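# Push utility cart through self-closing door into yellow bay

## Task

Move the utility cart through the self-closing door into the other room and stop it inside the yellow bay, with all four wheels fully within the taped area and none resting on the tape. The copy-paper case must sit in the cart's top tray without overhanging any edge. The door must be closed at the finish. One or both robots may be used. The task fails if either robot falls over or is left leaning.

## Robot and tools

ROBOTS. Two identical Hello Robot Stretch 4 units, r1 and r2. Each has an omni-wheel base, a lift on a mast and one arm that telescopes forward, ending in a wrist (yaw, pitch, roll) and a two-finger gripper. Height is about 1.6 m, and the base rim lies within 0.23 m of the base origin. Each robot reports only in its own frames, so where the robots are relative to each other must be judged from images, lidar_m and wrist_depth_mm.

FRAMES. Base frame: origin on the floor below the base centre, x ahead, y to the left, z up, in metres. hand_pose is a point between the open fingertips in this frame, and it may be printed slightly wrong. The odometry frame is the base frame as it was when the scene began. base_odometry counts wheel rotation only (slip counts as travel), and heading is in rad, left positive, -3.142 to 3.142. If turned_by_wheels and turned_by_imu drift apart by more than about 0.1 rad over one move, the base likely slipped or struck something.

move. Arguments: r1, r2, cameras, blocking. blocking must always be false; otherwise the call is refused. The call returns at once and motion continues. Each robot key holds that robot's own object; a robot left out receives nothing new. Inside it:
- base: a relative offset from the base's last reported position, in its own base frame. translate_m (metres, forward +, -2 to 2), strafe_m (metres, left +, -2 to 2), rotate_rad (radians, counter-clockwise +, -3.2 to 3.2). translate_m and strafe_m can be combined into one straight diagonal drive; rotate_rad goes alone.
- joints: absolute targets by name. lift_m 0 to 1.2; arm_m 0 to 0.55 (extension); wrist_yaw_rad -1.134 to 4.276 (0 ahead, left +, 3.14 folded back); wrist_pitch_rad -1.117 to 4.259 (0 level, 1.57 pointing down); wrist_roll_rad -1.117 to 4.259 (clockwise + seen from behind); gripper_m -0.038 to 0.141, the fingertip gap in metres. A joint target past its range is clipped and reported; other out-of-range values are refused.
- pace: "slow", "default", "fast" or "max" (base 0.1/0.3/0.4/0.6 m/s). A raised lift caps base speed.
- speeds: per-joint top speed overriding pace (not gripper_m).
- contact_limits: 0 (gentlest) to 1 (firmest) for arm_m, lift_m, translate_m, strafe_m, rotate_rad; default 0.5; give it alongside the matching command.
- end_of_arm: "enable_torque", sent alone, re-powers a wrist or gripper motor that shut off.
A new move replaces only the targets it names; other motions continue. A move times out after 14 s.

cameras: a list from r1_head_camera, r1_head_left_camera, r1_head_right_camera, r1_wrist_camera, and the r2_ equivalents, or ["all"]. A move with no action returns full state plus all images.

wait(seconds 0 to 10) returns state, ending early once any running robot comes to rest. stop brakes every running motion on both robots. zoom_image(camera, region [x0, y0, x1, y1] in pixels, at most 504 per side) enlarges part of the newest image. finished_scene(scene) ends the scene with the current scene number; it cannot be undone.

RESULTS. The line "move" lists each robot sent a motion with "done" or its worst status. base_status and joint_status read moving, done, off_target (rested short, may still push), contact_stop (held back, now slack), time_out, limit_stop_at_own_body, limit_stop_at_tilt (lean over 6 degrees; robot goes slack) or torque_fault (motor limp). A robot under "as last shown" was not commanded; its omitted lines repeat earlier values. An unexpected stop or a refused call cancels the rest of that reply's move, wait and finished_scene calls. on_its_own reports uncommanded behaviour such as slack joints or base. lidar_m gives 12 distances in metres, sector 1 straight ahead then counter-clockwise (4 left, 7 behind, 10 right); "-" means nothing seen or closer than 0.25 m. wrist_depth_mm is a 7x7 grid of depths, 100 to 2000 mm. motor_effort is percent of maximum (peak in brackets); servo_current is in mA. base_tilt is in degrees, forward and right positive.

GRIPPING. Command a gap more than 0.015 below the object width; about 0.06 below resists tugs. Use -0.02 or lower to close behind a handle. Neither the reading nor "done" proves a grasp; look for a servo_current rise. Open fingers before twisting around a thin rim.

AVOID. Any firm contact between the two robots fails the scene; once bases touch, even millimetres more is too much, and a gripper closing on the other robot's fingers counts. Their travel can differ by up to about 3 cm per metre, which strains a shared load and can tip a robot. More than 1 kg in hand with arm_m above 0.2 while driving risks tipping, worse at fast paces. Steady pushes with a high gripper can tip too. Self-collision stops occur with the gripper low over the base or certain tilt/roll/yaw combinations. Do not drop objects, slam the door, or strike fixed or heavy things hard. The simulation keeps running between calls.

Each tool is called after ">>>" as name([rows], argument=value, ...), one row to a line, values as JSON.

## Session

>>> move(blocking=false)

Scene clock: 0.00 s.
r1.base_odometry: x=+0.000 y=+0.000 heading=+0.000
r1.turned_by_wheels: +0.000
r1.turned_by_imu: +0.000
r1.base_tilt: forward=-1.6 right=+1.3
r1.lidar_m: 1.92 2.25 3.81 1.93 0.97 0.84 0.83 0.93 0.77 0.76 0.93 1.59
r1.base_status: not commanded
r1.joint_positions: lift_m=+0.127 arm_m=+0.000 wrist_yaw_rad=+3.089 wrist_pitch_rad=+0.002 wrist_roll_rad=+0.000 gripper_m=+0.056
r1.joint_status: not commanded
r1.measured_speeds: all 0
r1.motor_effort: lift_m=+20 arm_m=-4 wheel_0=+0 wheel_1=+1 wheel_2=+1
r1.servo_current: wrist_yaw_rad=39 wrist_pitch_rad=46 wrist_roll_rad=65 gripper_m=39
r1.hand_pose: x=-0.1125 y=+0.1024 z=+0.3046 quat_wxyz=(+0.026, -0.001, +0.000, +1.000) (m; r1's base frame)
r1.wrist_depth_mm: 137 138 - - - - - / 113 139 - - - - - / 117 140 224 - - - - / 137 161 - - - - - / - - - - - - - / - - 191 - 187 - - / 842 759 750 788 788 732 768
r2.base_odometry: x=+0.000 y=+0.000 heading=+0.000
r2.turned_by_wheels: +0.000
r2.turned_by_imu: +0.000
r2.base_tilt: forward=-0.6 right=+0.1
r2.lidar_m: 2.02 1.45 1.40 1.49 2.01 2.22 2.34 3.17 1.60 3.62 2.59 2.46
r2.base_status: not commanded
r2.joint_positions: lift_m=+0.295 arm_m=+0.000 wrist_yaw_rad=+3.133 wrist_pitch_rad=+0.002 wrist_roll_rad=+0.000 gripper_m=+0.056
r2.joint_status: not commanded
r2.measured_speeds: all 0
r2.motor_effort: lift_m=+18 arm_m=-4 wheel_0=+0 wheel_1=-1 wheel_2=+0
r2.servo_current: wrist_yaw_rad=46 wrist_pitch_rad=39 wrist_roll_rad=46 gripper_m=59
r2.hand_pose: x=-0.1167 y=+0.0898 z=+0.4727 quat_wxyz=(+0.004, -0.001, +0.000, +1.000) (m; r2's base frame)
r2.wrist_depth_mm: - 140 - - - - - / - 126 150 - - - - / - 130 185 - - - - / 144 143 272 - - - - / 229 - - - - - - / 226 1576 196 1576 190 1618 1464 / 226 1060 1138 - - 1025 1060
pictures: r1_head_camera, r1_head_left_camera, r1_head_right_camera, r1_wrist_camera, r2_head_camera, r2_head_left_camera, r2_head_right_camera, r2_wrist_camera
Images, in order (width x height): r1_head_camera 420x560, r1_head_left_camera 420x672, r1_head_right_camera 420x672, r1_wrist_camera 616x392, r2_head_camera 420x560, r2_head_left_camera 420x672, r2_head_right_camera 420x672, r2_wrist_camera 616x392.

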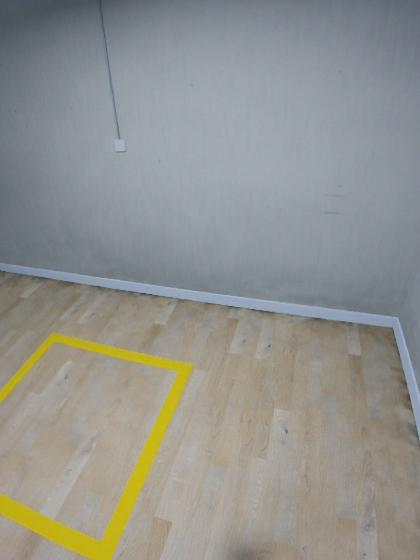

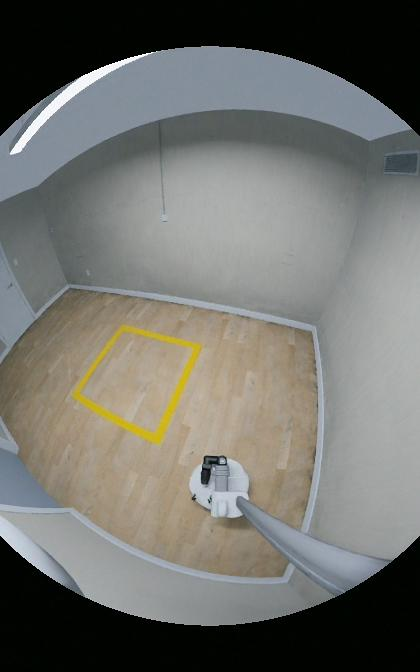

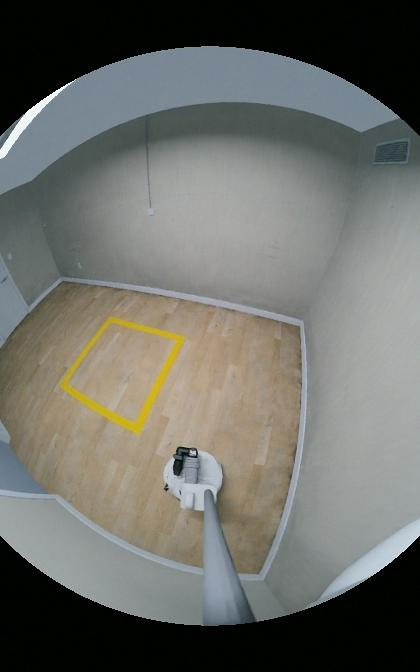

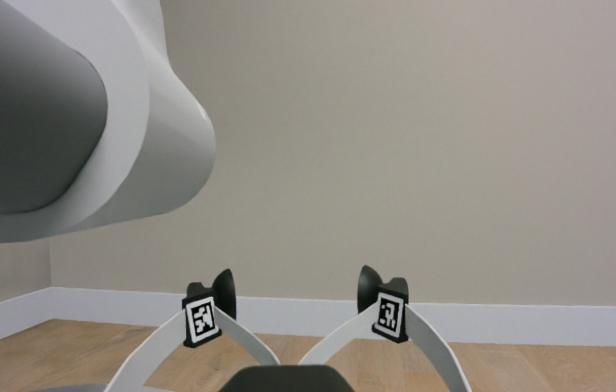

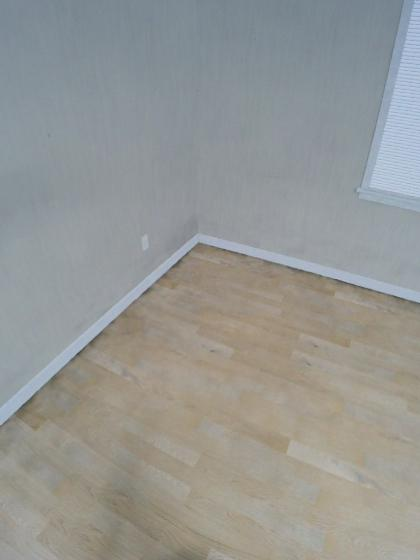

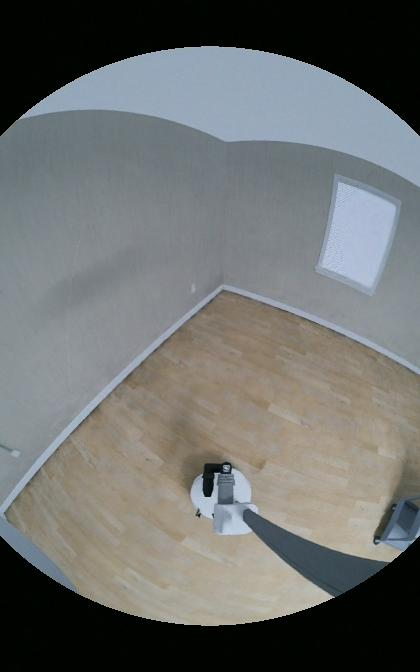

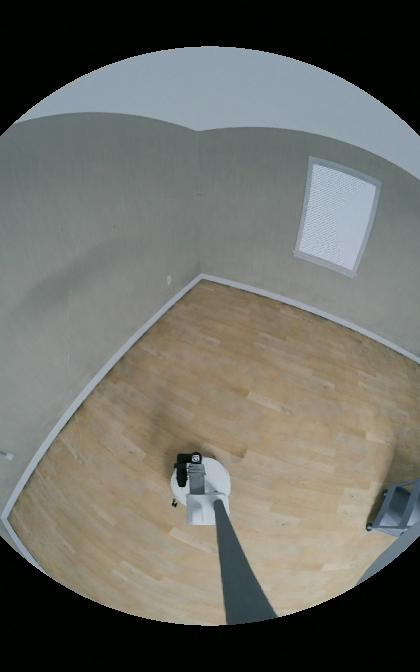

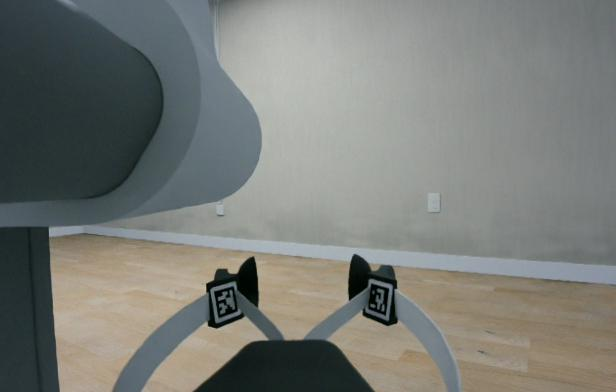

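>>> move(blocking=false, r1={"base":{"rotate_rad":1.4}}, r2={"base":{"rotate_rad":-1.6}})

>>> wait(seconds=4)

>>> wait(seconds=1, cameras=["r1_head_camera","r1_head_left_camera","r1_head_right_camera","r2_head_camera","r2_head_left_camera","r2_head_right_camera"])

Scene clock: 4.40 s.
move: r1 moving; r2 moving
r1.base_odometry: x=+0.000 y=+0.000 heading=+0.252
r1.turned_by_wheels: +0.252
r1.turned_by_imu: +0.252
r1.base_tilt: forward=-1.6 right=+1.2
r1.lidar_m: 1.98 2.71 3.66 1.25 0.89 0.80 0.87 0.80 0.77 0.82 1.11 1.92
r1.base_status: rotate_rad moving
r1.joint_positions: lift_m=+0.127 arm_m=+0.000 wrist_yaw_rad=+3.089 wrist_pitch_rad=+0.002 wrist_roll_rad=+0.000 gripper_m=+0.056
r1.joint_status: not commanded
r1.measured_speeds: translate_m=-0.001 strafe_m=-0.001 rotate_rad=+0.980 lift_m=+0.000 arm_m=+0.000 wrist_yaw_rad=+0.000 wrist_pitch_rad=+0.000 wrist_roll_rad=+0.000
r1.motor_effort: lift_m=+20(20) arm_m=-4(4) wheel_0=-8(9) wheel_1=-6(9) wheel_2=-7(7)
r1.servo_current: wrist_yaw_rad=59(59) wrist_pitch_rad=39(46) wrist_roll_rad=46(59) gripper_m=39(39)
r1.hand_pose: x=-0.1125 y=+0.1024 z=+0.3046 quat_wxyz=(+0.026, -0.001, +0.000, +1.000) (m; r1's base frame)
r1.wrist_depth_mm: 136 138 - - - - - / 113 139 - - - - - / 114 140 226 - - - - / 137 160 - - - - - / - - - - - - - / - 1060 190 - 187 - - / 778 750 750 798 750 699 732
r2.base_odometry: x=+0.000 y=+0.000 heading=-0.252
r2.turned_by_wheels: -0.252
r2.turned_by_imu: -0.244
r2.base_tilt: forward=-0.7 right=+0.1
r2.lidar_m: 2.52 1.62 1.40 1.40 1.67 2.23 2.24 2.64 1.59 1.63 2.93 2.49
r2.base_status: rotate_rad moving
r2.joint_positions: lift_m=+0.295 arm_m=+0.000 wrist_yaw_rad=+3.133 wrist_pitch_rad=+0.002 wrist_roll_rad=+0.000 gripper_m=+0.056
r2.joint_status: not commanded
r2.measured_speeds: translate_m=+0.000 strafe_m=+0.000 rotate_rad=-0.974 lift_m=+0.000 arm_m=+0.000 wrist_yaw_rad=+0.000 wrist_pitch_rad=+0.000 wrist_roll_rad=+0.000
r2.motor_effort: lift_m=+18(18) arm_m=-4(4) wheel_0=+8(9) wheel_1=+8(10) wheel_2=+9(11)
r2.servo_current: wrist_yaw_rad=33(52) wrist_pitch_rad=39(46) wrist_roll_rad=52(52) gripper_m=39(59)
r2.hand_pose: x=-0.1167 y=+0.0898 z=+0.4727 quat_wxyz=(+0.004, -0.001, +0.000, +1.000) (m; r2's base frame)
r2.wrist_depth_mm: - 141 - - - - - / - 127 150 - - - - / - 130 184 - - - - / 144 143 272 - - - - / 229 - - - - - - / 227 1576 196 1576 190 1661 1464 / 226 1060 1138 - - 1060 1060
pictures: none

Scene clock: 5.87 s.
earlier move: r1 done; r2 moving
r1.base_odometry: x=+0.000 y=+0.000 heading=+1.399
r1.turned_by_wheels: +1.148
r1.turned_by_imu: +1.154
r1.base_tilt: forward=-1.6 right=+1.3
r1.lidar_m: 2.67 1.14 0.86 0.83 0.91 0.79 0.77 0.83 1.23 1.94 2.05 2.99
r1.base_status: done
r1.joint_positions: lift_m=+0.127 arm_m=+0.000 wrist_yaw_rad=+3.089 wrist_pitch_rad=+0.002 wrist_roll_rad=+0.000 gripper_m=+0.056
r1.joint_status: not commanded
r1.measured_speeds: all 0
r1.motor_effort: lift_m=+20(20) arm_m=-4(4) wheel_0=-3(10) wheel_1=-2(9) wheel_2=-1(8)
r1.servo_current: wrist_yaw_rad=52(65) wrist_pitch_rad=39(52) wrist_roll_rad=46(65) gripper_m=39(46)
r1.hand_pose: x=-0.1125 y=+0.1024 z=+0.3046 quat_wxyz=(+0.026, -0.001, +0.000, +1.000) (m; r1's base frame)
r1.wrist_depth_mm: 136 139 - - - - - / 113 139 - - - - - / 118 140 229 - - - - / 137 162 - - - - - / - - - - - - - / - - 190 - 188 - - / 788 707 759 143 759 778 809
r2.base_odometry: x=+0.000 y=+0.000 heading=-1.599
r2.turned_by_wheels: -1.347
r2.turned_by_imu: -1.311
r2.base_tilt: forward=-0.7 right=+0.0
r2.lidar_m: 3.61 2.63 2.47 2.07 1.47 1.40 1.48 2.02 2.22 2.29 3.08 1.61
r2.base_status: rotate_rad moving
r2.joint_positions: lift_m=+0.295 arm_m=+0.000 wrist_yaw_rad=+3.133 wrist_pitch_rad=+0.002 wrist_roll_rad=+0.000 gripper_m=+0.056
r2.joint_status: not commanded
r2.measured_speeds: all 0
r2.motor_effort: lift_m=+18(18) arm_m=-4(4) wheel_0=+7(11) wheel_1=+2(11) wheel_2=+5(11)
r2.servo_current: wrist_yaw_rad=39(59) wrist_pitch_rad=39(46) wrist_roll_rad=52(52) gripper_m=46(59)
r2.hand_pose: x=-0.1167 y=+0.0898 z=+0.4727 quat_wxyz=(+0.004, -0.001, +0.000, +1.000) (m; r2's base frame)
r2.wrist_depth_mm: - 141 - - - - - / - 126 141 - - - - / - 129 185 - - - - / 144 143 226 - - - - / 230 - - - - - - / 228 1576 196 1336 190 - - / 226 1060 1138 - - 1060 1060
wait: 1.47 of 4 s (r1 has come to rest)
pictures: none

Scene clock: 6.00 s.
earlier move: r2 done
r1.base_odometry: x=+0.000 y=+0.000 heading=+1.399
r1.turned_by_wheels: +0.000
r1.turned_by_imu: +0.000
r1.base_tilt: forward=-1.6 right=+1.3
r1.lidar_m: 2.64 1.14 0.86 0.84 0.91 0.79 0.76 0.86 1.23 1.90 2.06 3.00
r1.base_status: done
r1.joint_positions: lift_m=+0.127 arm_m=+0.000 wrist_yaw_rad=+3.089 wrist_pitch_rad=+0.002 wrist_roll_rad=+0.000 gripper_m=+0.056
r1.joint_status: not commanded
r1.measured_speeds: all 0
r1.motor_effort: lift_m=+20(20) arm_m=-4(4) wheel_0=-3(10) wheel_1=-2(9) wheel_2=-1(8)
r1.servo_current: wrist_yaw_rad=65(65) wrist_pitch_rad=52(52) wrist_roll_rad=59(65) gripper_m=39(46)
r1.hand_pose: x=-0.1125 y=+0.1024 z=+0.3046 quat_wxyz=(+0.026, -0.001, +0.000, +1.000) (m; r1's base frame)
r1.wrist_depth_mm: 136 139 - - - - - / 113 139 - - - - - / 118 139 229 - - - - / 137 162 - - - - - / - - - - - - - / - - 190 - 187 - - / 788 707 750 143 750 788 820
r2.base_odometry: x=+0.000 y=+0.000 heading=-1.599
r2.turned_by_wheels: +0.000
r2.turned_by_imu: +0.000
r2.base_tilt: forward=-0.7 right=+0.0
r2.lidar_m: 3.69 2.62 2.47 2.04 1.47 1.41 1.46 1.99 2.24 2.30 3.11 1.60
r2.base_status: done
r2.joint_positions: lift_m=+0.295 arm_m=+0.000 wrist_yaw_rad=+3.133 wrist_pitch_rad=+0.002 wrist_roll_rad=+0.000 gripper_m=+0.056
r2.joint_status: not commanded
r2.measured_speeds: all 0
r2.motor_effort: lift_m=+18(18) arm_m=-4(4) wheel_0=+5(11) wheel_1=+3(11) wheel_2=+5(11)
r2.servo_current: wrist_yaw_rad=39(59) wrist_pitch_rad=39(46) wrist_roll_rad=39(52) gripper_m=46(59)
r2.hand_pose: x=-0.1167 y=+0.0898 z=+0.4727 quat_wxyz=(+0.004, -0.001, +0.000, +1.000) (m; r2's base frame)
r2.wrist_depth_mm: - 140 - - - - - / - 126 142 - - - - / - 130 185 - - - - / 144 144 226 - - - - / 229 - - - - - - / 227 1576 196 1308 190 - - / 226 1060 1160 - - 1042 1060
wait: 0.13 of 1 s (r2 has come to rest)
pictures: r1_head_camera, r1_head_left_camera, r1_head_right_camera, r2_head_camera, r2_head_left_camera, r2_head_right_camera
Images, in order (width x height): r1_head_camera 420x560, r1_head_left_camera 420x672, r1_head_right_camera 420x672, r2_head_camera 420x560, r2_head_left_camera 420x672, r2_head_right_camera 420x672.

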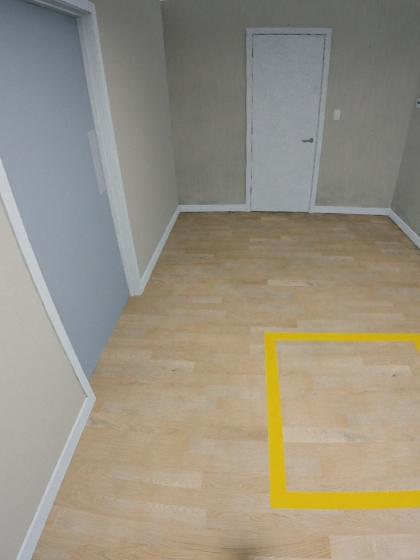

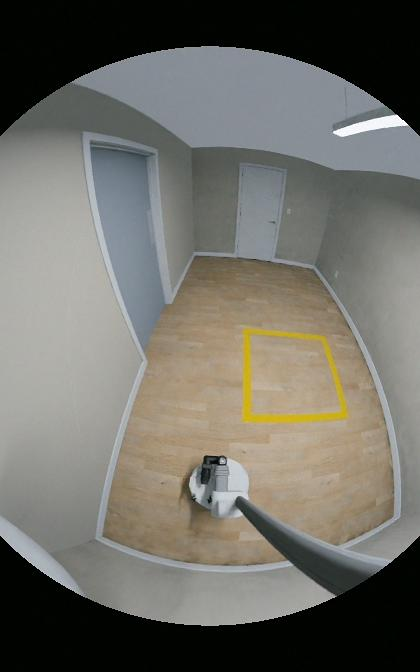

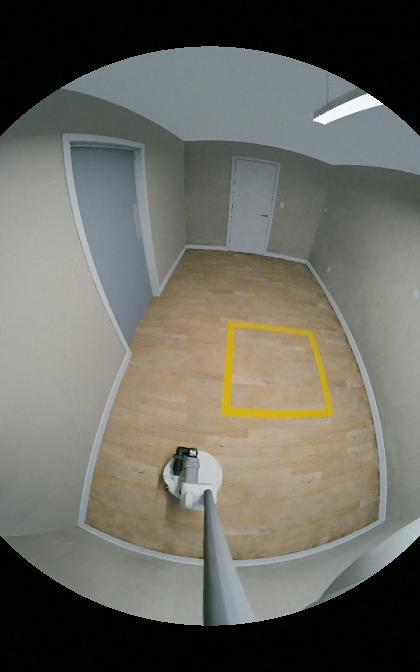

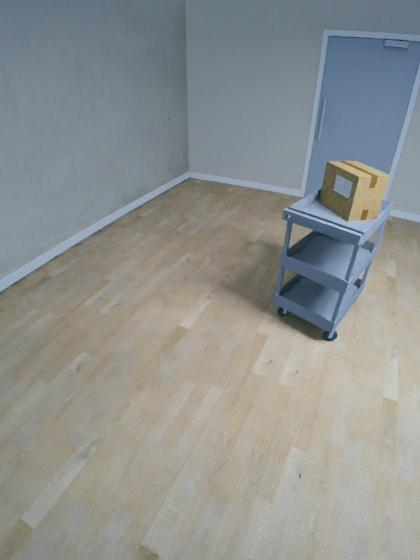

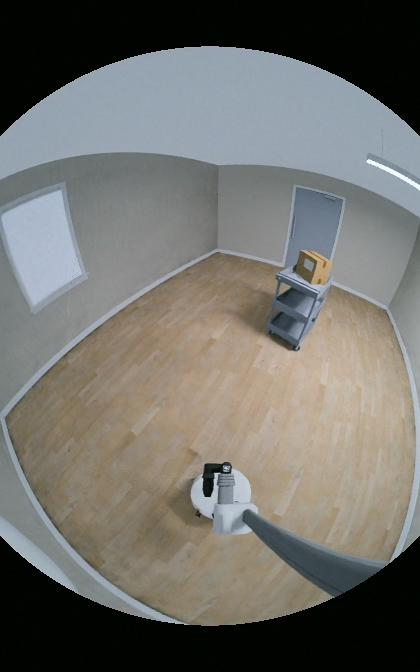

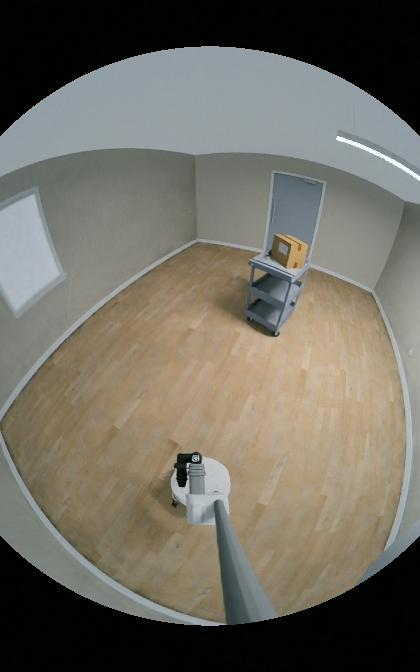

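>>> zoom_image(camera="r2_head_camera", region=[220, 0, 420, 360])

>>> zoom_image(camera="r1_head_left_camera", region=[70, 110, 320, 440])

>>> zoom_image(camera="r1_head_camera", region=[0, 0, 210, 420])

Scaled by 1.400 from the camera's 420x560 image, which has a finer 1200x1600 frame.

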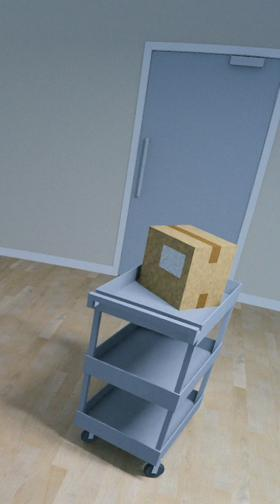

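Scaled by 1.527 from the camera's 420x672 image, which has a finer 600x960 frame.

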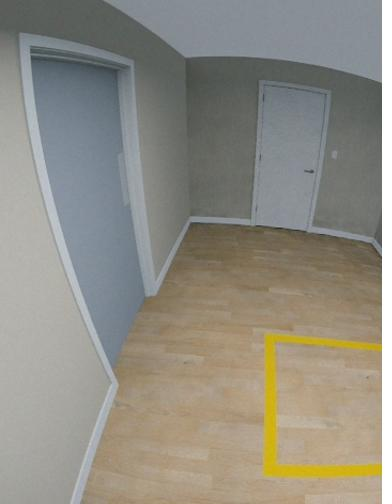

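Scaled by 1.200 from the camera's 420x560 image, which has a finer 600x800 frame.

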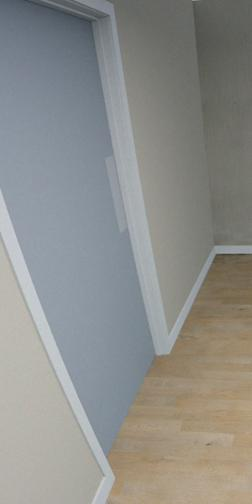

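>>> move(blocking=false, r2={"base":{"rotate_rad":-0.515}})

>>> wait(seconds=3)

>>> move(blocking=false, r2={"base":{"translate_m":0.6}}, cameras=["r2_head_camera","r2_head_left_camera"])

>>> wait(seconds=4)

>>> wait(seconds=0.2, cameras=["r2_head_camera","r2_head_left_camera","r2_head_right_camera"])

Scene clock: 38.57 s.
move: r2 moving
r1: as last shown
r1.base_tilt: forward=-1.6 right=+1.2
r1.lidar_m: 2.67 1.14 0.85 0.82 0.91 0.81 0.77 0.83 1.24 1.92 2.05 2.97
r1.motor_effort: lift_m=+20(20) arm_m=-4(4) wheel_0=-4(4) wheel_1=-2(3) wheel_2=-2(2)
r1.servo_current: wrist_yaw_rad=46(52) wrist_pitch_rad=39(46) wrist_roll_rad=65(65) gripper_m=39(46)
r1.wrist_depth_mm: 136 139 - - - - - / 113 139 - - - - - / 118 139 229 - - - - / 137 162 - - - - - / - - - - - - - / - - 190 - 188 - - / 788 699 750 143 750 778 820
r2.base_odometry: x=+0.000 y=+0.000 heading=-1.851
r2.turned_by_wheels: -0.252
r2.turned_by_imu: -0.245
r2.base_tilt: forward=-0.7 right=+0.1
r2.lidar_m: 1.62 2.92 2.50 2.51 1.61 1.41 1.42 1.67 2.20 2.24 2.58 1.59
r2.base_status: rotate_rad moving
r2.joint_positions: lift_m=+0.295 arm_m=+0.000 wrist_yaw_rad=+3.133 wrist_pitch_rad=+0.002 wrist_roll_rad=+0.000 gripper_m=+0.056
r2.joint_status: not commanded
r2.measured_speeds: translate_m=+0.001 strafe_m=+0.000 rotate_rad=-0.968 lift_m=+0.000 arm_m=+0.000 wrist_yaw_rad=+0.000 wrist_pitch_rad=+0.000 wrist_roll_rad=+0.000
r2.motor_effort: lift_m=+18(18) arm_m=-4(4) wheel_0=+7(10) wheel_1=+9(9) wheel_2=+10(11)
r2.servo_current: wrist_yaw_rad=46(52) wrist_pitch_rad=39(46) wrist_roll_rad=52(59) gripper_m=46(52)
r2.hand_pose: x=-0.1167 y=+0.0898 z=+0.4727 quat_wxyz=(+0.004, -0.001, +0.000, +1.000) (m; r2's base frame)
r2.wrist_depth_mm: - 141 - - - - - / - 126 141 - - - - / - 129 185 - - - - / 144 143 207 - - - - / 229 - - - - - - / 227 1537 194 1308 190 - - / 227 1042 1160 - - 1042 1060
pictures: none

Scene clock: 39.37 s.
earlier move: r2 done
r1.base_odometry: x=+0.000 y=+0.000 heading=+1.399
r1.turned_by_wheels: +0.000
r1.turned_by_imu: +0.000
r1.base_tilt: forward=-1.6 right=+1.3
r1.lidar_m: 2.66 1.13 0.86 0.83 0.90 0.78 0.78 0.83 1.25 1.93 2.06 2.97
r1.base_status: not commanded
r1.joint_positions: lift_m=+0.127 arm_m=+0.000 wrist_yaw_rad=+3.089 wrist_pitch_rad=+0.002 wrist_roll_rad=+0.000 gripper_m=+0.056
r1.joint_status: not commanded
r1.measured_speeds: all 0
r1.motor_effort: lift_m=+20(20) arm_m=-4(4) wheel_0=-4(4) wheel_1=-2(3) wheel_2=-1(2)
r1.servo_current: wrist_yaw_rad=59(65) wrist_pitch_rad=46(52) wrist_roll_rad=39(65) gripper_m=52(52)
r1.hand_pose: x=-0.1125 y=+0.1024 z=+0.3046 quat_wxyz=(+0.026, -0.001, +0.000, +1.000) (m; r1's base frame)
r1.wrist_depth_mm: 136 138 - - - - - / 113 139 - - - - - / 118 140 228 - - - - / 137 162 - - - - - / - - - - - - - / - - 190 - 187 - - / 788 707 759 143 741 768 820
r2.base_odometry: x=+0.000 y=+0.000 heading=-2.113
r2.turned_by_wheels: -0.262
r2.turned_by_imu: -0.255
r2.base_tilt: forward=-0.7 right=+0.0
r2.lidar_m: 1.60 3.61 2.56 2.49 2.03 1.48 1.42 1.48 1.99 2.22 2.32 3.16
r2.base_status: done
r2.joint_positions: lift_m=+0.295 arm_m=+0.000 wrist_yaw_rad=+3.133 wrist_pitch_rad=+0.002 wrist_roll_rad=+0.000 gripper_m=+0.056
r2.joint_status: not commanded
r2.measured_speeds: all 0
r2.motor_effort: lift_m=+18(18) arm_m=-4(4) wheel_0=+5(10) wheel_1=+3(9) wheel_2=+4(11)
r2.servo_current: wrist_yaw_rad=33(65) wrist_pitch_rad=39(46) wrist_roll_rad=33(59) gripper_m=52(52)
r2.hand_pose: x=-0.1167 y=+0.0898 z=+0.4727 quat_wxyz=(+0.004, -0.001, +0.000, +1.000) (m; r2's base frame)
r2.wrist_depth_mm: - 141 - - - - - / - 127 141 - - - - / - 129 185 - - - - / 144 143 207 - - - - / 220 - - - - - - / 220 1464 191 171 190 1397 1336 / 226 1078 1138 - - 1025 1060
wait: 0.80 of 3 s (r2 has come to rest)
pictures: none

Scene clock: 39.87 s.
move: r2 moving
r1: as last shown
r1.lidar_m: 2.67 1.12 0.88 0.83 0.91 0.80 0.76 0.82 1.25 1.93 2.08 2.95
r1.motor_effort: lift_m=+20(20) arm_m=-4(4) wheel_0=-4(4) wheel_1=-2(2) wheel_2=-1(2)
r1.servo_current: wrist_yaw_rad=46(59) wrist_pitch_rad=39(46) wrist_roll_rad=46(65) gripper_m=46(52)
r1.wrist_depth_mm: 136 138 - - - - - / 113 139 - - - - - / 118 140 229 - - - - / 137 162 - - - - - / - - - - - - - / - - 190 - 187 - - / 788 699 768 143 750 778 820
r2.base_odometry: x=-0.016 y=-0.027 heading=-2.113
r2.turned_by_wheels: +0.000
r2.turned_by_imu: +0.000
r2.base_tilt: forward=-0.7 right=+0.0
r2.lidar_m: 1.59 3.60 2.58 2.49 2.07 1.54 1.43 1.49 2.05 2.23 2.32 3.12
r2.base_status: translate_m moving
r2.joint_positions: lift_m=+0.295 arm_m=+0.000 wrist_yaw_rad=+3.133 wrist_pitch_rad=+0.002 wrist_roll_rad=+0.000 gripper_m=+0.056
r2.joint_status: not commanded
r2.measured_speeds: translate_m=+0.122 strafe_m=+0.000 rotate_rad=-0.001 lift_m=+0.000 arm_m=+0.000 wrist_yaw_rad=+0.000 wrist_pitch_rad=+0.000 wrist_roll_rad=+0.000
r2.motor_effort: lift_m=+18(18) arm_m=-4(4) wheel_0=+7(9) wheel_1=+6(8) wheel_2=-11(12)
r2.servo_current: wrist_yaw_rad=52(52) wrist_pitch_rad=39(46) wrist_roll_rad=39(52) gripper_m=52(52)
r2.hand_pose: x=-0.1167 y=+0.0898 z=+0.4727 quat_wxyz=(+0.004, -0.001, +0.000, +1.000) (m; r2's base frame)
r2.wrist_depth_mm: - 141 - - - - - / - 127 142 - - - - / - 129 183 - - - - / 144 143 216 - - - - / 220 - - - - - - / 220 1464 191 171 190 1336 1336 / 225 1060 1160 - - 1060 1078
pictures: r2_head_camera, r2_head_left_camera
Images, in order (width x height): r2_head_camera 420x560, r2_head_left_camera 420x672.

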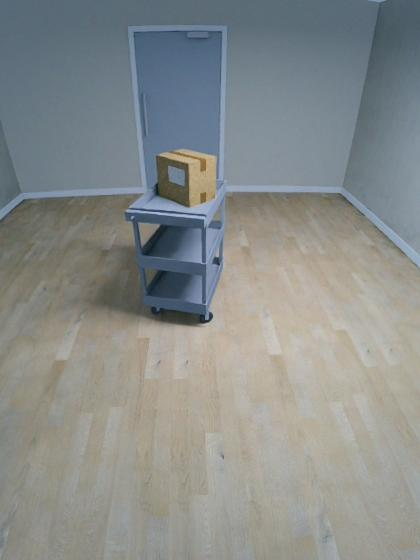

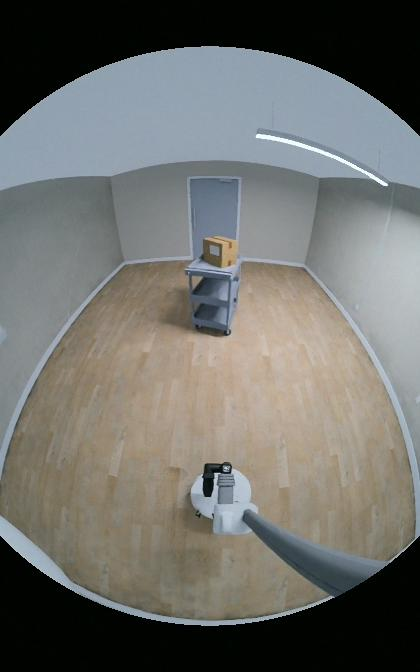

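Scene clock: 42.87 s.
earlier move: r2 done
r1.base_odometry: x=+0.000 y=+0.000 heading=+1.399
r1.turned_by_wheels: +0.000
r1.turned_by_imu: +0.000
r1.base_tilt: forward=-1.6 right=+1.3
r1.lidar_m: 2.69 1.13 0.87 0.83 0.91 0.79 0.76 0.82 1.23 1.93 2.07 2.98
r1.base_status: not commanded
r1.joint_positions: lift_m=+0.127 arm_m=+0.000 wrist_yaw_rad=+3.089 wrist_pitch_rad=+0.002 wrist_roll_rad=+0.000 gripper_m=+0.056
r1.joint_status: not commanded
r1.measured_speeds: all 0
r1.motor_effort: lift_m=+20(20) arm_m=-4(4) wheel_0=-4(4) wheel_1=-2(3) wheel_2=-2(2)
r1.servo_current: wrist_yaw_rad=46(72) wrist_pitch_rad=39(52) wrist_roll_rad=26(65) gripper_m=39(52)
r1.hand_pose: x=-0.1125 y=+0.1024 z=+0.3046 quat_wxyz=(+0.026, -0.001, +0.000, +1.000) (m; r1's base frame)
r1.wrist_depth_mm: 136 139 - - - - - / 113 139 - - - - - / 117 140 229 - - - - / 137 162 - - - - - / - - - - - - - / - - 190 - 187 - - / 798 707 750 143 741 788 831
r2.base_odometry: x=-0.309 y=-0.514 heading=-2.113
r2.turned_by_wheels: +0.000
r2.turned_by_imu: +0.001
r2.base_tilt: forward=-0.7 right=+0.1
r2.lidar_m: 1.00 1.13 2.64 2.48 2.63 2.12 1.99 2.08 2.34 2.19 2.30 3.17
r2.base_status: done
r2.joint_positions: lift_m=+0.295 arm_m=+0.000 wrist_yaw_rad=+3.133 wrist_pitch_rad=+0.002 wrist_roll_rad=+0.000 gripper_m=+0.056
r2.joint_status: not commanded
r2.measured_speeds: all 0
r2.motor_effort: lift_m=+18(18) arm_m=-4(4) wheel_0=+3(11) wheel_1=+2(9) wheel_2=-2(14)
r2.servo_current: wrist_yaw_rad=39(65) wrist_pitch_rad=39(46) wrist_roll_rad=46(59) gripper_m=46(52)
r2.hand_pose: x=-0.1167 y=+0.0898 z=+0.4727 quat_wxyz=(+0.004, -0.001, +0.000, +1.000) (m; r2's base frame)
r2.wrist_depth_mm: - 140 - - - - - / - 126 151 - - - - / - 129 185 - - - - / 144 144 273 - - - - / 229 - - - - - - / 228 1576 196 1576 190 1618 1464 / 226 1060 1160 - - 1042 1060
wait: 3.00 of 4 s (r2 has come to rest)
pictures: none

Scene clock: 43.07 s.
r1.base_odometry: x=+0.000 y=+0.000 heading=+1.399
r1.turned_by_wheels: +0.000
r1.turned_by_imu: +0.000
r1.base_tilt: forward=-1.6 right=+1.2
r1.lidar_m: 2.67 1.14 0.86 0.83 0.92 0.78 0.77 0.83 1.23 1.91 2.04 2.97
r1.base_status: not commanded
r1.joint_positions: lift_m=+0.127 arm_m=+0.000 wrist_yaw_rad=+3.089 wrist_pitch_rad=+0.002 wrist_roll_rad=+0.000 gripper_m=+0.056
r1.joint_status: not commanded
r1.measured_speeds: all 0
r1.motor_effort: lift_m=+20(20) arm_m=-4(4) wheel_0=-4(4) wheel_1=-2(3) wheel_2=-2(2)
r1.servo_current: wrist_yaw_rad=33(72) wrist_pitch_rad=46(52) wrist_roll_rad=39(65) gripper_m=39(52)
r1.hand_pose: x=-0.1125 y=+0.1024 z=+0.3046 quat_wxyz=(+0.026, -0.001, +0.000, +1.000) (m; r1's base frame)
r1.wrist_depth_mm: 136 139 - - - - - / 113 139 - - - - - / 118 140 228 - - - - / 137 161 - - - - - / - - - - - - - / - - 190 - 187 - - / 798 707 759 143 741 778 809
r2.base_odometry: x=-0.309 y=-0.514 heading=-2.113
r2.turned_by_wheels: +0.000
r2.turned_by_imu: +0.000
r2.base_tilt: forward=-0.7 right=+0.1
r2.lidar_m: 1.01 1.14 2.65 2.48 2.64 2.12 2.00 2.09 2.33 2.22 2.30 3.19
r2.base_status: done
r2.joint_positions: lift_m=+0.295 arm_m=+0.000 wrist_yaw_rad=+3.133 wrist_pitch_rad=+0.002 wrist_roll_rad=+0.000 gripper_m=+0.056
r2.joint_status: not commanded
r2.measured_speeds: all 0
r2.motor_effort: lift_m=+18(18) arm_m=-4(4) wheel_0=+3(11) wheel_1=+2(9) wheel_2=-2(14)
r2.servo_current: wrist_yaw_rad=39(65) wrist_pitch_rad=46(46) wrist_roll_rad=46(59) gripper_m=52(52)
r2.hand_pose: x=-0.1167 y=+0.0898 z=+0.4727 quat_wxyz=(+0.004, -0.001, +0.000, +1.000) (m; r2's base frame)
r2.wrist_depth_mm: - 141 - - - - - / - 126 150 - - - - / - 129 185 - - - - / 144 143 272 - - - - / 230 - - - - - - / 227 1576 196 1576 190 1661 1464 / 226 1060 1160 - - 1025 1078
wait: 0.20 s; no rest
pictures: r2_head_camera, r2_head_left_camera, r2_head_right_camera
Images, in order (width x height): r2_head_camera 420x560, r2_head_left_camera 420x672, r2_head_right_camera 420x672.

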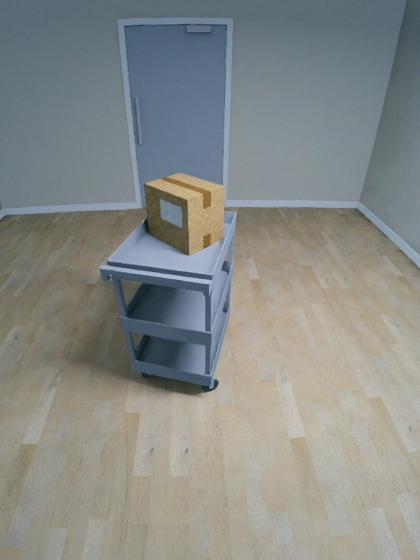

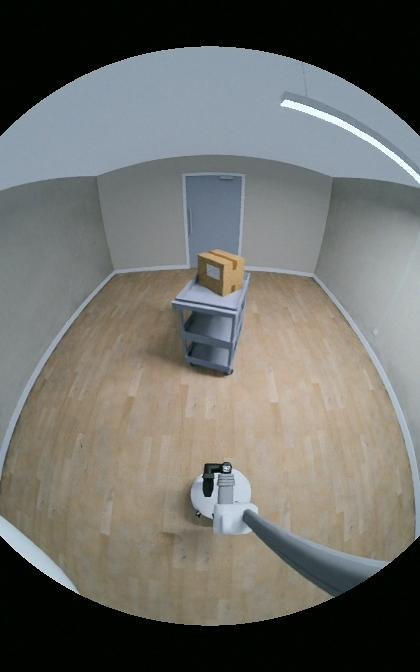

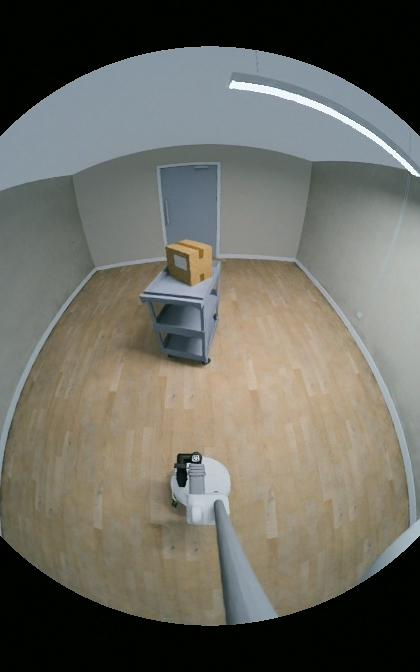

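>>> zoom_image(camera="r2_head_camera", region=[80, 150, 260, 410])

>>> zoom_image(camera="r2_head_left_camera", region=[150, 160, 270, 390])

Scaled by 1.938 from the camera's 420x560 image, which has a finer 1200x1600 frame.

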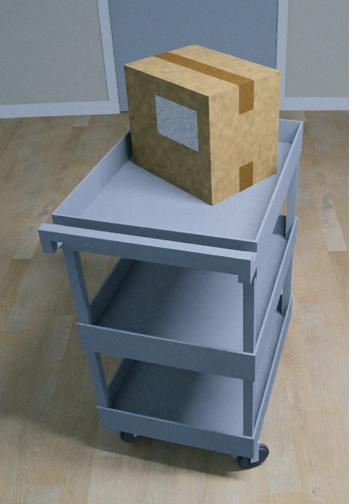

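Scaled by 2.191 from the camera's 420x672 image, which has a finer 600x960 frame.

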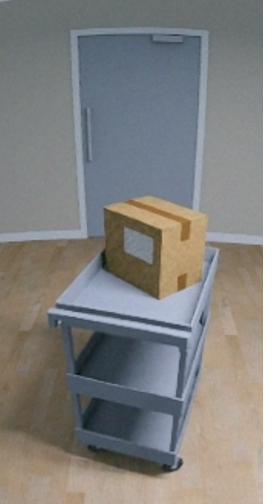

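>>> move(blocking=false, r1={"joints":{"lift_m":0.45,"wrist_yaw_rad":0,"gripper_m":-0.02}}, r2={"joints":{"lift_m":0.75,"wrist_yaw_rad":0,"gripper_m":0.1}})

>>> wait(seconds=1.9)

>>> wait(seconds=1.9)

>>> wait(seconds=0.1, cameras=["r2_wrist_camera","r1_wrist_camera"])

Scene clock: 83.63 s.
move: r1 moving; r2 moving
r1.base_odometry: x=+0.000 y=+0.000 heading=+1.399
r1.turned_by_wheels: +0.000
r1.turned_by_imu: +0.000
r1.base_tilt: forward=-1.6 right=+1.2
r1.lidar_m: 2.65 1.11 0.87 0.82 0.91 0.81 0.76 0.83 1.26 1.92 2.05 2.97
r1.base_status: not commanded
r1.joint_positions: lift_m=+0.164 arm_m=+0.000 wrist_yaw_rad=+2.503 wrist_pitch_rad=+0.002 wrist_roll_rad=+0.000 gripper_m=+0.037
r1.joint_status: lift_m moving; wrist_yaw_rad moving; gripper_m moving
r1.measured_speeds: translate_m=+0.000 strafe_m=+0.000 rotate_rad=+0.000 lift_m=+0.146 arm_m=+0.000 wrist_yaw_rad=-1.821 wrist_pitch_rad=+0.000 wrist_roll_rad=+0.000
r1.motor_effort: lift_m=+28(28) arm_m=-4(4) wheel_0=-3(4) wheel_1=-2(2) wheel_2=-2(2)
r1.servo_current: wrist_yaw_rad=111(130) wrist_pitch_rad=33(52) wrist_roll_rad=52(65) gripper_m=117(117)
r1.hand_pose: x=-0.0085 y=+0.2421 z=+0.3421 quat_wxyz=(+0.314, -0.001, +0.000, +0.949) (m; r1's base frame)
r1.wrist_depth_mm: - - - - - - - / - - - - - - - / - - - - - - - / - - - - - - - / - - - - - - - / - - 190 - 186 - - / - 155 820 158 809 - -
r2.base_odometry: x=-0.309 y=-0.514 heading=-2.113
r2.turned_by_wheels: +0.000
r2.turned_by_imu: +0.000
r2.base_tilt: forward=-0.7 right=+0.0
r2.lidar_m: 1.01 1.15 2.62 2.49 2.61 2.10 2.01 2.08 2.33 2.24 2.31 3.17
r2.base_status: not commanded
r2.joint_positions: lift_m=+0.333 arm_m=+0.000 wrist_yaw_rad=+2.570 wrist_pitch_rad=+0.002 wrist_roll_rad=+0.000 gripper_m=+0.075
r2.joint_status: lift_m moving; wrist_yaw_rad moving; gripper_m moving
r2.measured_speeds: translate_m=+0.000 strafe_m=+0.000 rotate_rad=+0.000 lift_m=+0.146 arm_m=+0.000 wrist_yaw_rad=-1.740 wrist_pitch_rad=+0.000 wrist_roll_rad=+0.000
r2.motor_effort: lift_m=+23(24) arm_m=-4(4) wheel_0=+3(4) wheel_1=+2(2) wheel_2=-2(3)
r2.servo_current: wrist_yaw_rad=91(124) wrist_pitch_rad=33(46) wrist_roll_rad=52(52) gripper_m=98(98)
r2.hand_pose: x=-0.0242 y=+0.2296 z=+0.5104 quat_wxyz=(+0.282, -0.001, +0.000, +0.959) (m; r2's base frame)
r2.wrist_depth_mm: - - - - - - - / - - - - - - - / - - - - - - - / - - - - - - - / - - - - - - - / 1499 1661 190 1618 190 1708 1537 / 1205 1138 1205 - 1182 1098 1118
pictures: none

Scene clock: 85.50 s.
earlier move: r1 done; r2 moving
r1.base_odometry: x=+0.000 y=+0.000 heading=+1.399
r1.turned_by_wheels: +0.000
r1.turned_by_imu: +0.000
r1.base_tilt: forward=-1.6 right=+1.3
r1.lidar_m: 2.66 1.14 0.88 0.83 0.90 0.79 0.76 0.85 1.23 1.93 2.05 2.97
r1.base_status: not commanded
r1.joint_positions: lift_m=+0.449 arm_m=+0.000 wrist_yaw_rad=+0.003 wrist_pitch_rad=+0.002 wrist_roll_rad=+0.000 gripper_m=-0.019
r1.joint_status: all done
r1.measured_speeds: all 0
r1.motor_effort: lift_m=+25(28) arm_m=-4(4) wheel_0=-3(4) wheel_1=-2(3) wheel_2=-2(2)
r1.servo_current: wrist_yaw_rad=39(130) wrist_pitch_rad=46(52) wrist_roll_rad=65(65) gripper_m=52(124)
r1.hand_pose: x=+0.4596 y=-0.0866 z=+0.6271 quat_wxyz=(+1.000, +0.000, +0.001, +0.001) (m; r1's base frame)
r1.wrist_depth_mm: - - - - - - - / - - - - - - - / - - - - - - - / - - - - - - - / - - - - - - - / - 1808 - 198 - - - / 1430 1464 179 183 154 1576 1537
r2.base_odometry: x=-0.309 y=-0.514 heading=-2.113
r2.turned_by_wheels: +0.000
r2.turned_by_imu: +0.000
r2.base_tilt: forward=-0.7 right=+0.1
r2.lidar_m: 1.01 1.14 2.63 2.49 2.62 2.12 2.01 2.12 2.32 2.22 2.32 3.16
r2.base_status: not commanded
r2.joint_positions: lift_m=+0.746 arm_m=+0.000 wrist_yaw_rad=+0.003 wrist_pitch_rad=+0.002 wrist_roll_rad=+0.000 gripper_m=+0.100
r2.joint_status: lift_m moving; wrist_yaw_rad moving; the others done
r2.measured_speeds: translate_m=+0.000 strafe_m=+0.000 rotate_rad=+0.000 lift_m=+0.049 arm_m=+0.000 wrist_yaw_rad=+0.000 wrist_pitch_rad=+0.000 wrist_roll_rad=+0.000
r2.motor_effort: lift_m=+23(25) arm_m=-4(4) wheel_0=+3(4) wheel_1=+2(2) wheel_2=-2(3)
r2.servo_current: wrist_yaw_rad=20(130) wrist_pitch_rad=33(46) wrist_roll_rad=46(59) gripper_m=52(98)
r2.hand_pose: x=+0.4596 y=-0.0866 z=+0.9242 quat_wxyz=(+1.000, +0.000, +0.001, +0.001) (m; r2's base frame)
r2.wrist_depth_mm: - - - - - - - / - - - - - - - / - - - - - - - / - - - 1138 - - - / - - 931 1138 - - - / - - 190 854 195 - - / - 1921 - - - 1863 1921
wait: 1.87 of 1.9 s (r1 has come to rest)
pictures: none

Scene clock: 85.93 s.
earlier move: r2 done
r1.base_odometry: x=+0.000 y=+0.000 heading=+1.399
r1.turned_by_wheels: +0.000
r1.turned_by_imu: +0.000
r1.base_tilt: forward=-1.6 right=+1.3
r1.lidar_m: 2.65 1.15 0.87 0.84 0.92 0.78 0.76 0.85 1.23 1.92 2.05 2.96
r1.base_status: not commanded
r1.joint_positions: lift_m=+0.449 arm_m=+0.000 wrist_yaw_rad=+0.003 wrist_pitch_rad=+0.002 wrist_roll_rad=+0.000 gripper_m=-0.019
r1.joint_status: all done
r1.measured_speeds: all 0
r1.motor_effort: lift_m=+25(28) arm_m=-4(4) wheel_0=-3(4) wheel_1=-2(3) wheel_2=-2(2)
r1.servo_current: wrist_yaw_rad=46(130) wrist_pitch_rad=46(52) wrist_roll_rad=52(65) gripper_m=52(124)
r1.hand_pose: x=+0.4596 y=-0.0866 z=+0.6271 quat_wxyz=(+1.000, +0.000, +0.001, +0.001) (m; r1's base frame)
r1.wrist_depth_mm: - - - - - - - / - - - - - - - / - - - - - - - / - - - - - - - / - - - - - - - / - 1863 - 198 - - - / 1430 1464 179 183 154 1537 1499
r2.base_odometry: x=-0.309 y=-0.514 heading=-2.113
r2.turned_by_wheels: +0.000
r2.turned_by_imu: +0.000
r2.base_tilt: forward=-0.7 right=+0.1
r2.lidar_m: 0.99 1.16 2.65 2.49 2.63 2.08 2.00 2.06 2.33 2.21 2.31 3.15
r2.base_status: not commanded
r2.joint_positions: lift_m=+0.750 arm_m=+0.000 wrist_yaw_rad=+0.003 wrist_pitch_rad=+0.002 wrist_roll_rad=+0.000 gripper_m=+0.100
r2.joint_status: all done
r2.measured_speeds: all 0
r2.motor_effort: lift_m=+21(25) arm_m=-4(4) wheel_0=+3(4) wheel_1=+2(2) wheel_2=-2(3)
r2.servo_current: wrist_yaw_rad=52(130) wrist_pitch_rad=46(46) wrist_roll_rad=52(59) gripper_m=59(98)
r2.hand_pose: x=+0.4596 y=-0.0866 z=+0.9275 quat_wxyz=(+1.000, +0.000, +0.001, +0.001) (m; r2's base frame)
r2.wrist_depth_mm: - - - - - - - / - - - - - - - / - - - - - - - / - - - 1160 - - - / - - - 1118 - - - / - - 190 842 195 - - / - 1808 - - - 1921 1921
wait: 0.43 of 1.9 s (r2 has come to rest)
pictures: none

Scene clock: 86.03 s.
r1.base_odometry: x=+0.000 y=+0.000 heading=+1.399
r1.turned_by_wheels: +0.000
r1.turned_by_imu: +0.000
r1.base_tilt: forward=-1.6 right=+1.3
r1.lidar_m: 2.67 1.16 0.86 0.84 0.90 0.79 0.76 0.83 1.25 1.92 2.04 3.00
r1.base_status: not commanded
r1.joint_positions: lift_m=+0.449 arm_m=+0.000 wrist_yaw_rad=+0.003 wrist_pitch_rad=+0.002 wrist_roll_rad=+0.000 gripper_m=-0.019
r1.joint_status: all done
r1.measured_speeds: all 0
r1.motor_effort: lift_m=+25(28) arm_m=-4(4) wheel_0=-4(4) wheel_1=-2(3) wheel_2=-2(2)
r1.servo_current: wrist_yaw_rad=52(130) wrist_pitch_rad=39(52) wrist_roll_rad=59(65) gripper_m=52(124)
r1.hand_pose: x=+0.4596 y=-0.0866 z=+0.6271 quat_wxyz=(+1.000, +0.000, +0.001, +0.001) (m; r1's base frame)
r1.wrist_depth_mm: - - - - - - - / - - - - - - - / - - - - - - - / - - - - - - - / - - - - - - - / - 1921 - 198 - - - / 1430 1430 179 185 154 1499 1537
r2.base_odometry: x=-0.309 y=-0.514 heading=-2.113
r2.turned_by_wheels: +0.000
r2.turned_by_imu: +0.000
r2.base_tilt: forward=-0.6 right=+0.1
r2.lidar_m: 1.02 1.12 2.62 2.49 2.62 2.09 2.00 2.11 2.31 2.22 2.34 3.17
r2.base_status: not commanded
r2.joint_positions: lift_m=+0.750 arm_m=+0.000 wrist_yaw_rad=+0.003 wrist_pitch_rad=+0.002 wrist_roll_rad=+0.000 gripper_m=+0.100
r2.joint_status: all done
r2.measured_speeds: all 0
r2.motor_effort: lift_m=+21(25) arm_m=-4(4) wheel_0=+3(4) wheel_1=+2(2) wheel_2=-2(3)
r2.servo_current: wrist_yaw_rad=26(130) wrist_pitch_rad=39(46) wrist_roll_rad=46(59) gripper_m=52(98)
r2.hand_pose: x=+0.4596 y=-0.0866 z=+0.9275 quat_wxyz=(+1.000, +0.000, +0.001, +0.001) (m; r2's base frame)
r2.wrist_depth_mm: - - - - - - - / - - - - - - - / - - - - - - - / - - - 1138 - - - / - - - 1118 - - - / - - 190 842 195 - - / - 1808 - - - 1921 1983
wait: 0.10 s; no rest
pictures: r1_wrist_camera, r2_wrist_camera
Images, in order (width x height): r1_wrist_camera 616x392, r2_wrist_camera 616x392.

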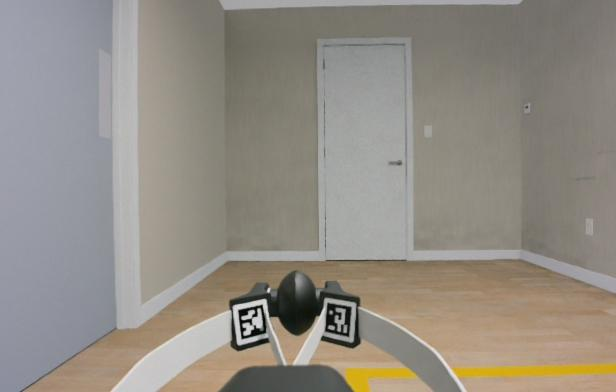

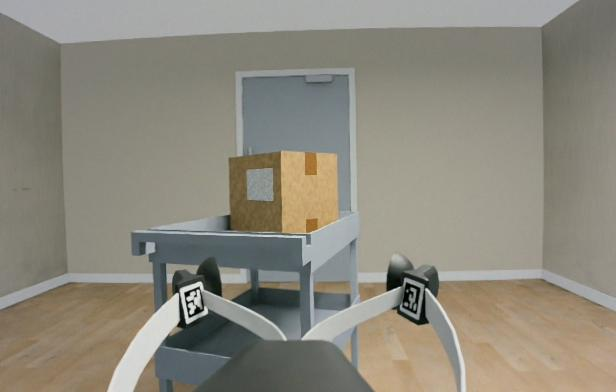

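>>> zoom_image(camera="r2_wrist_camera", region=[120, 140, 370, 392])

Scaled by 2.000.

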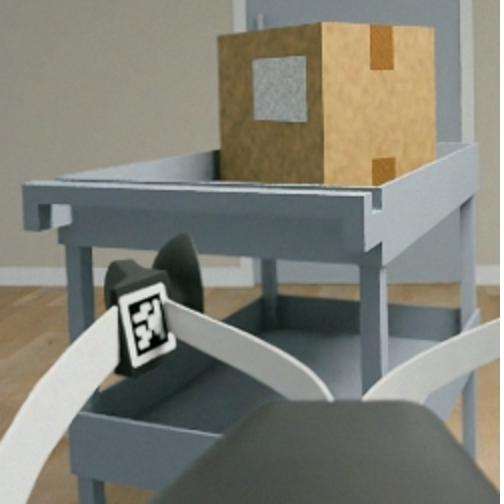

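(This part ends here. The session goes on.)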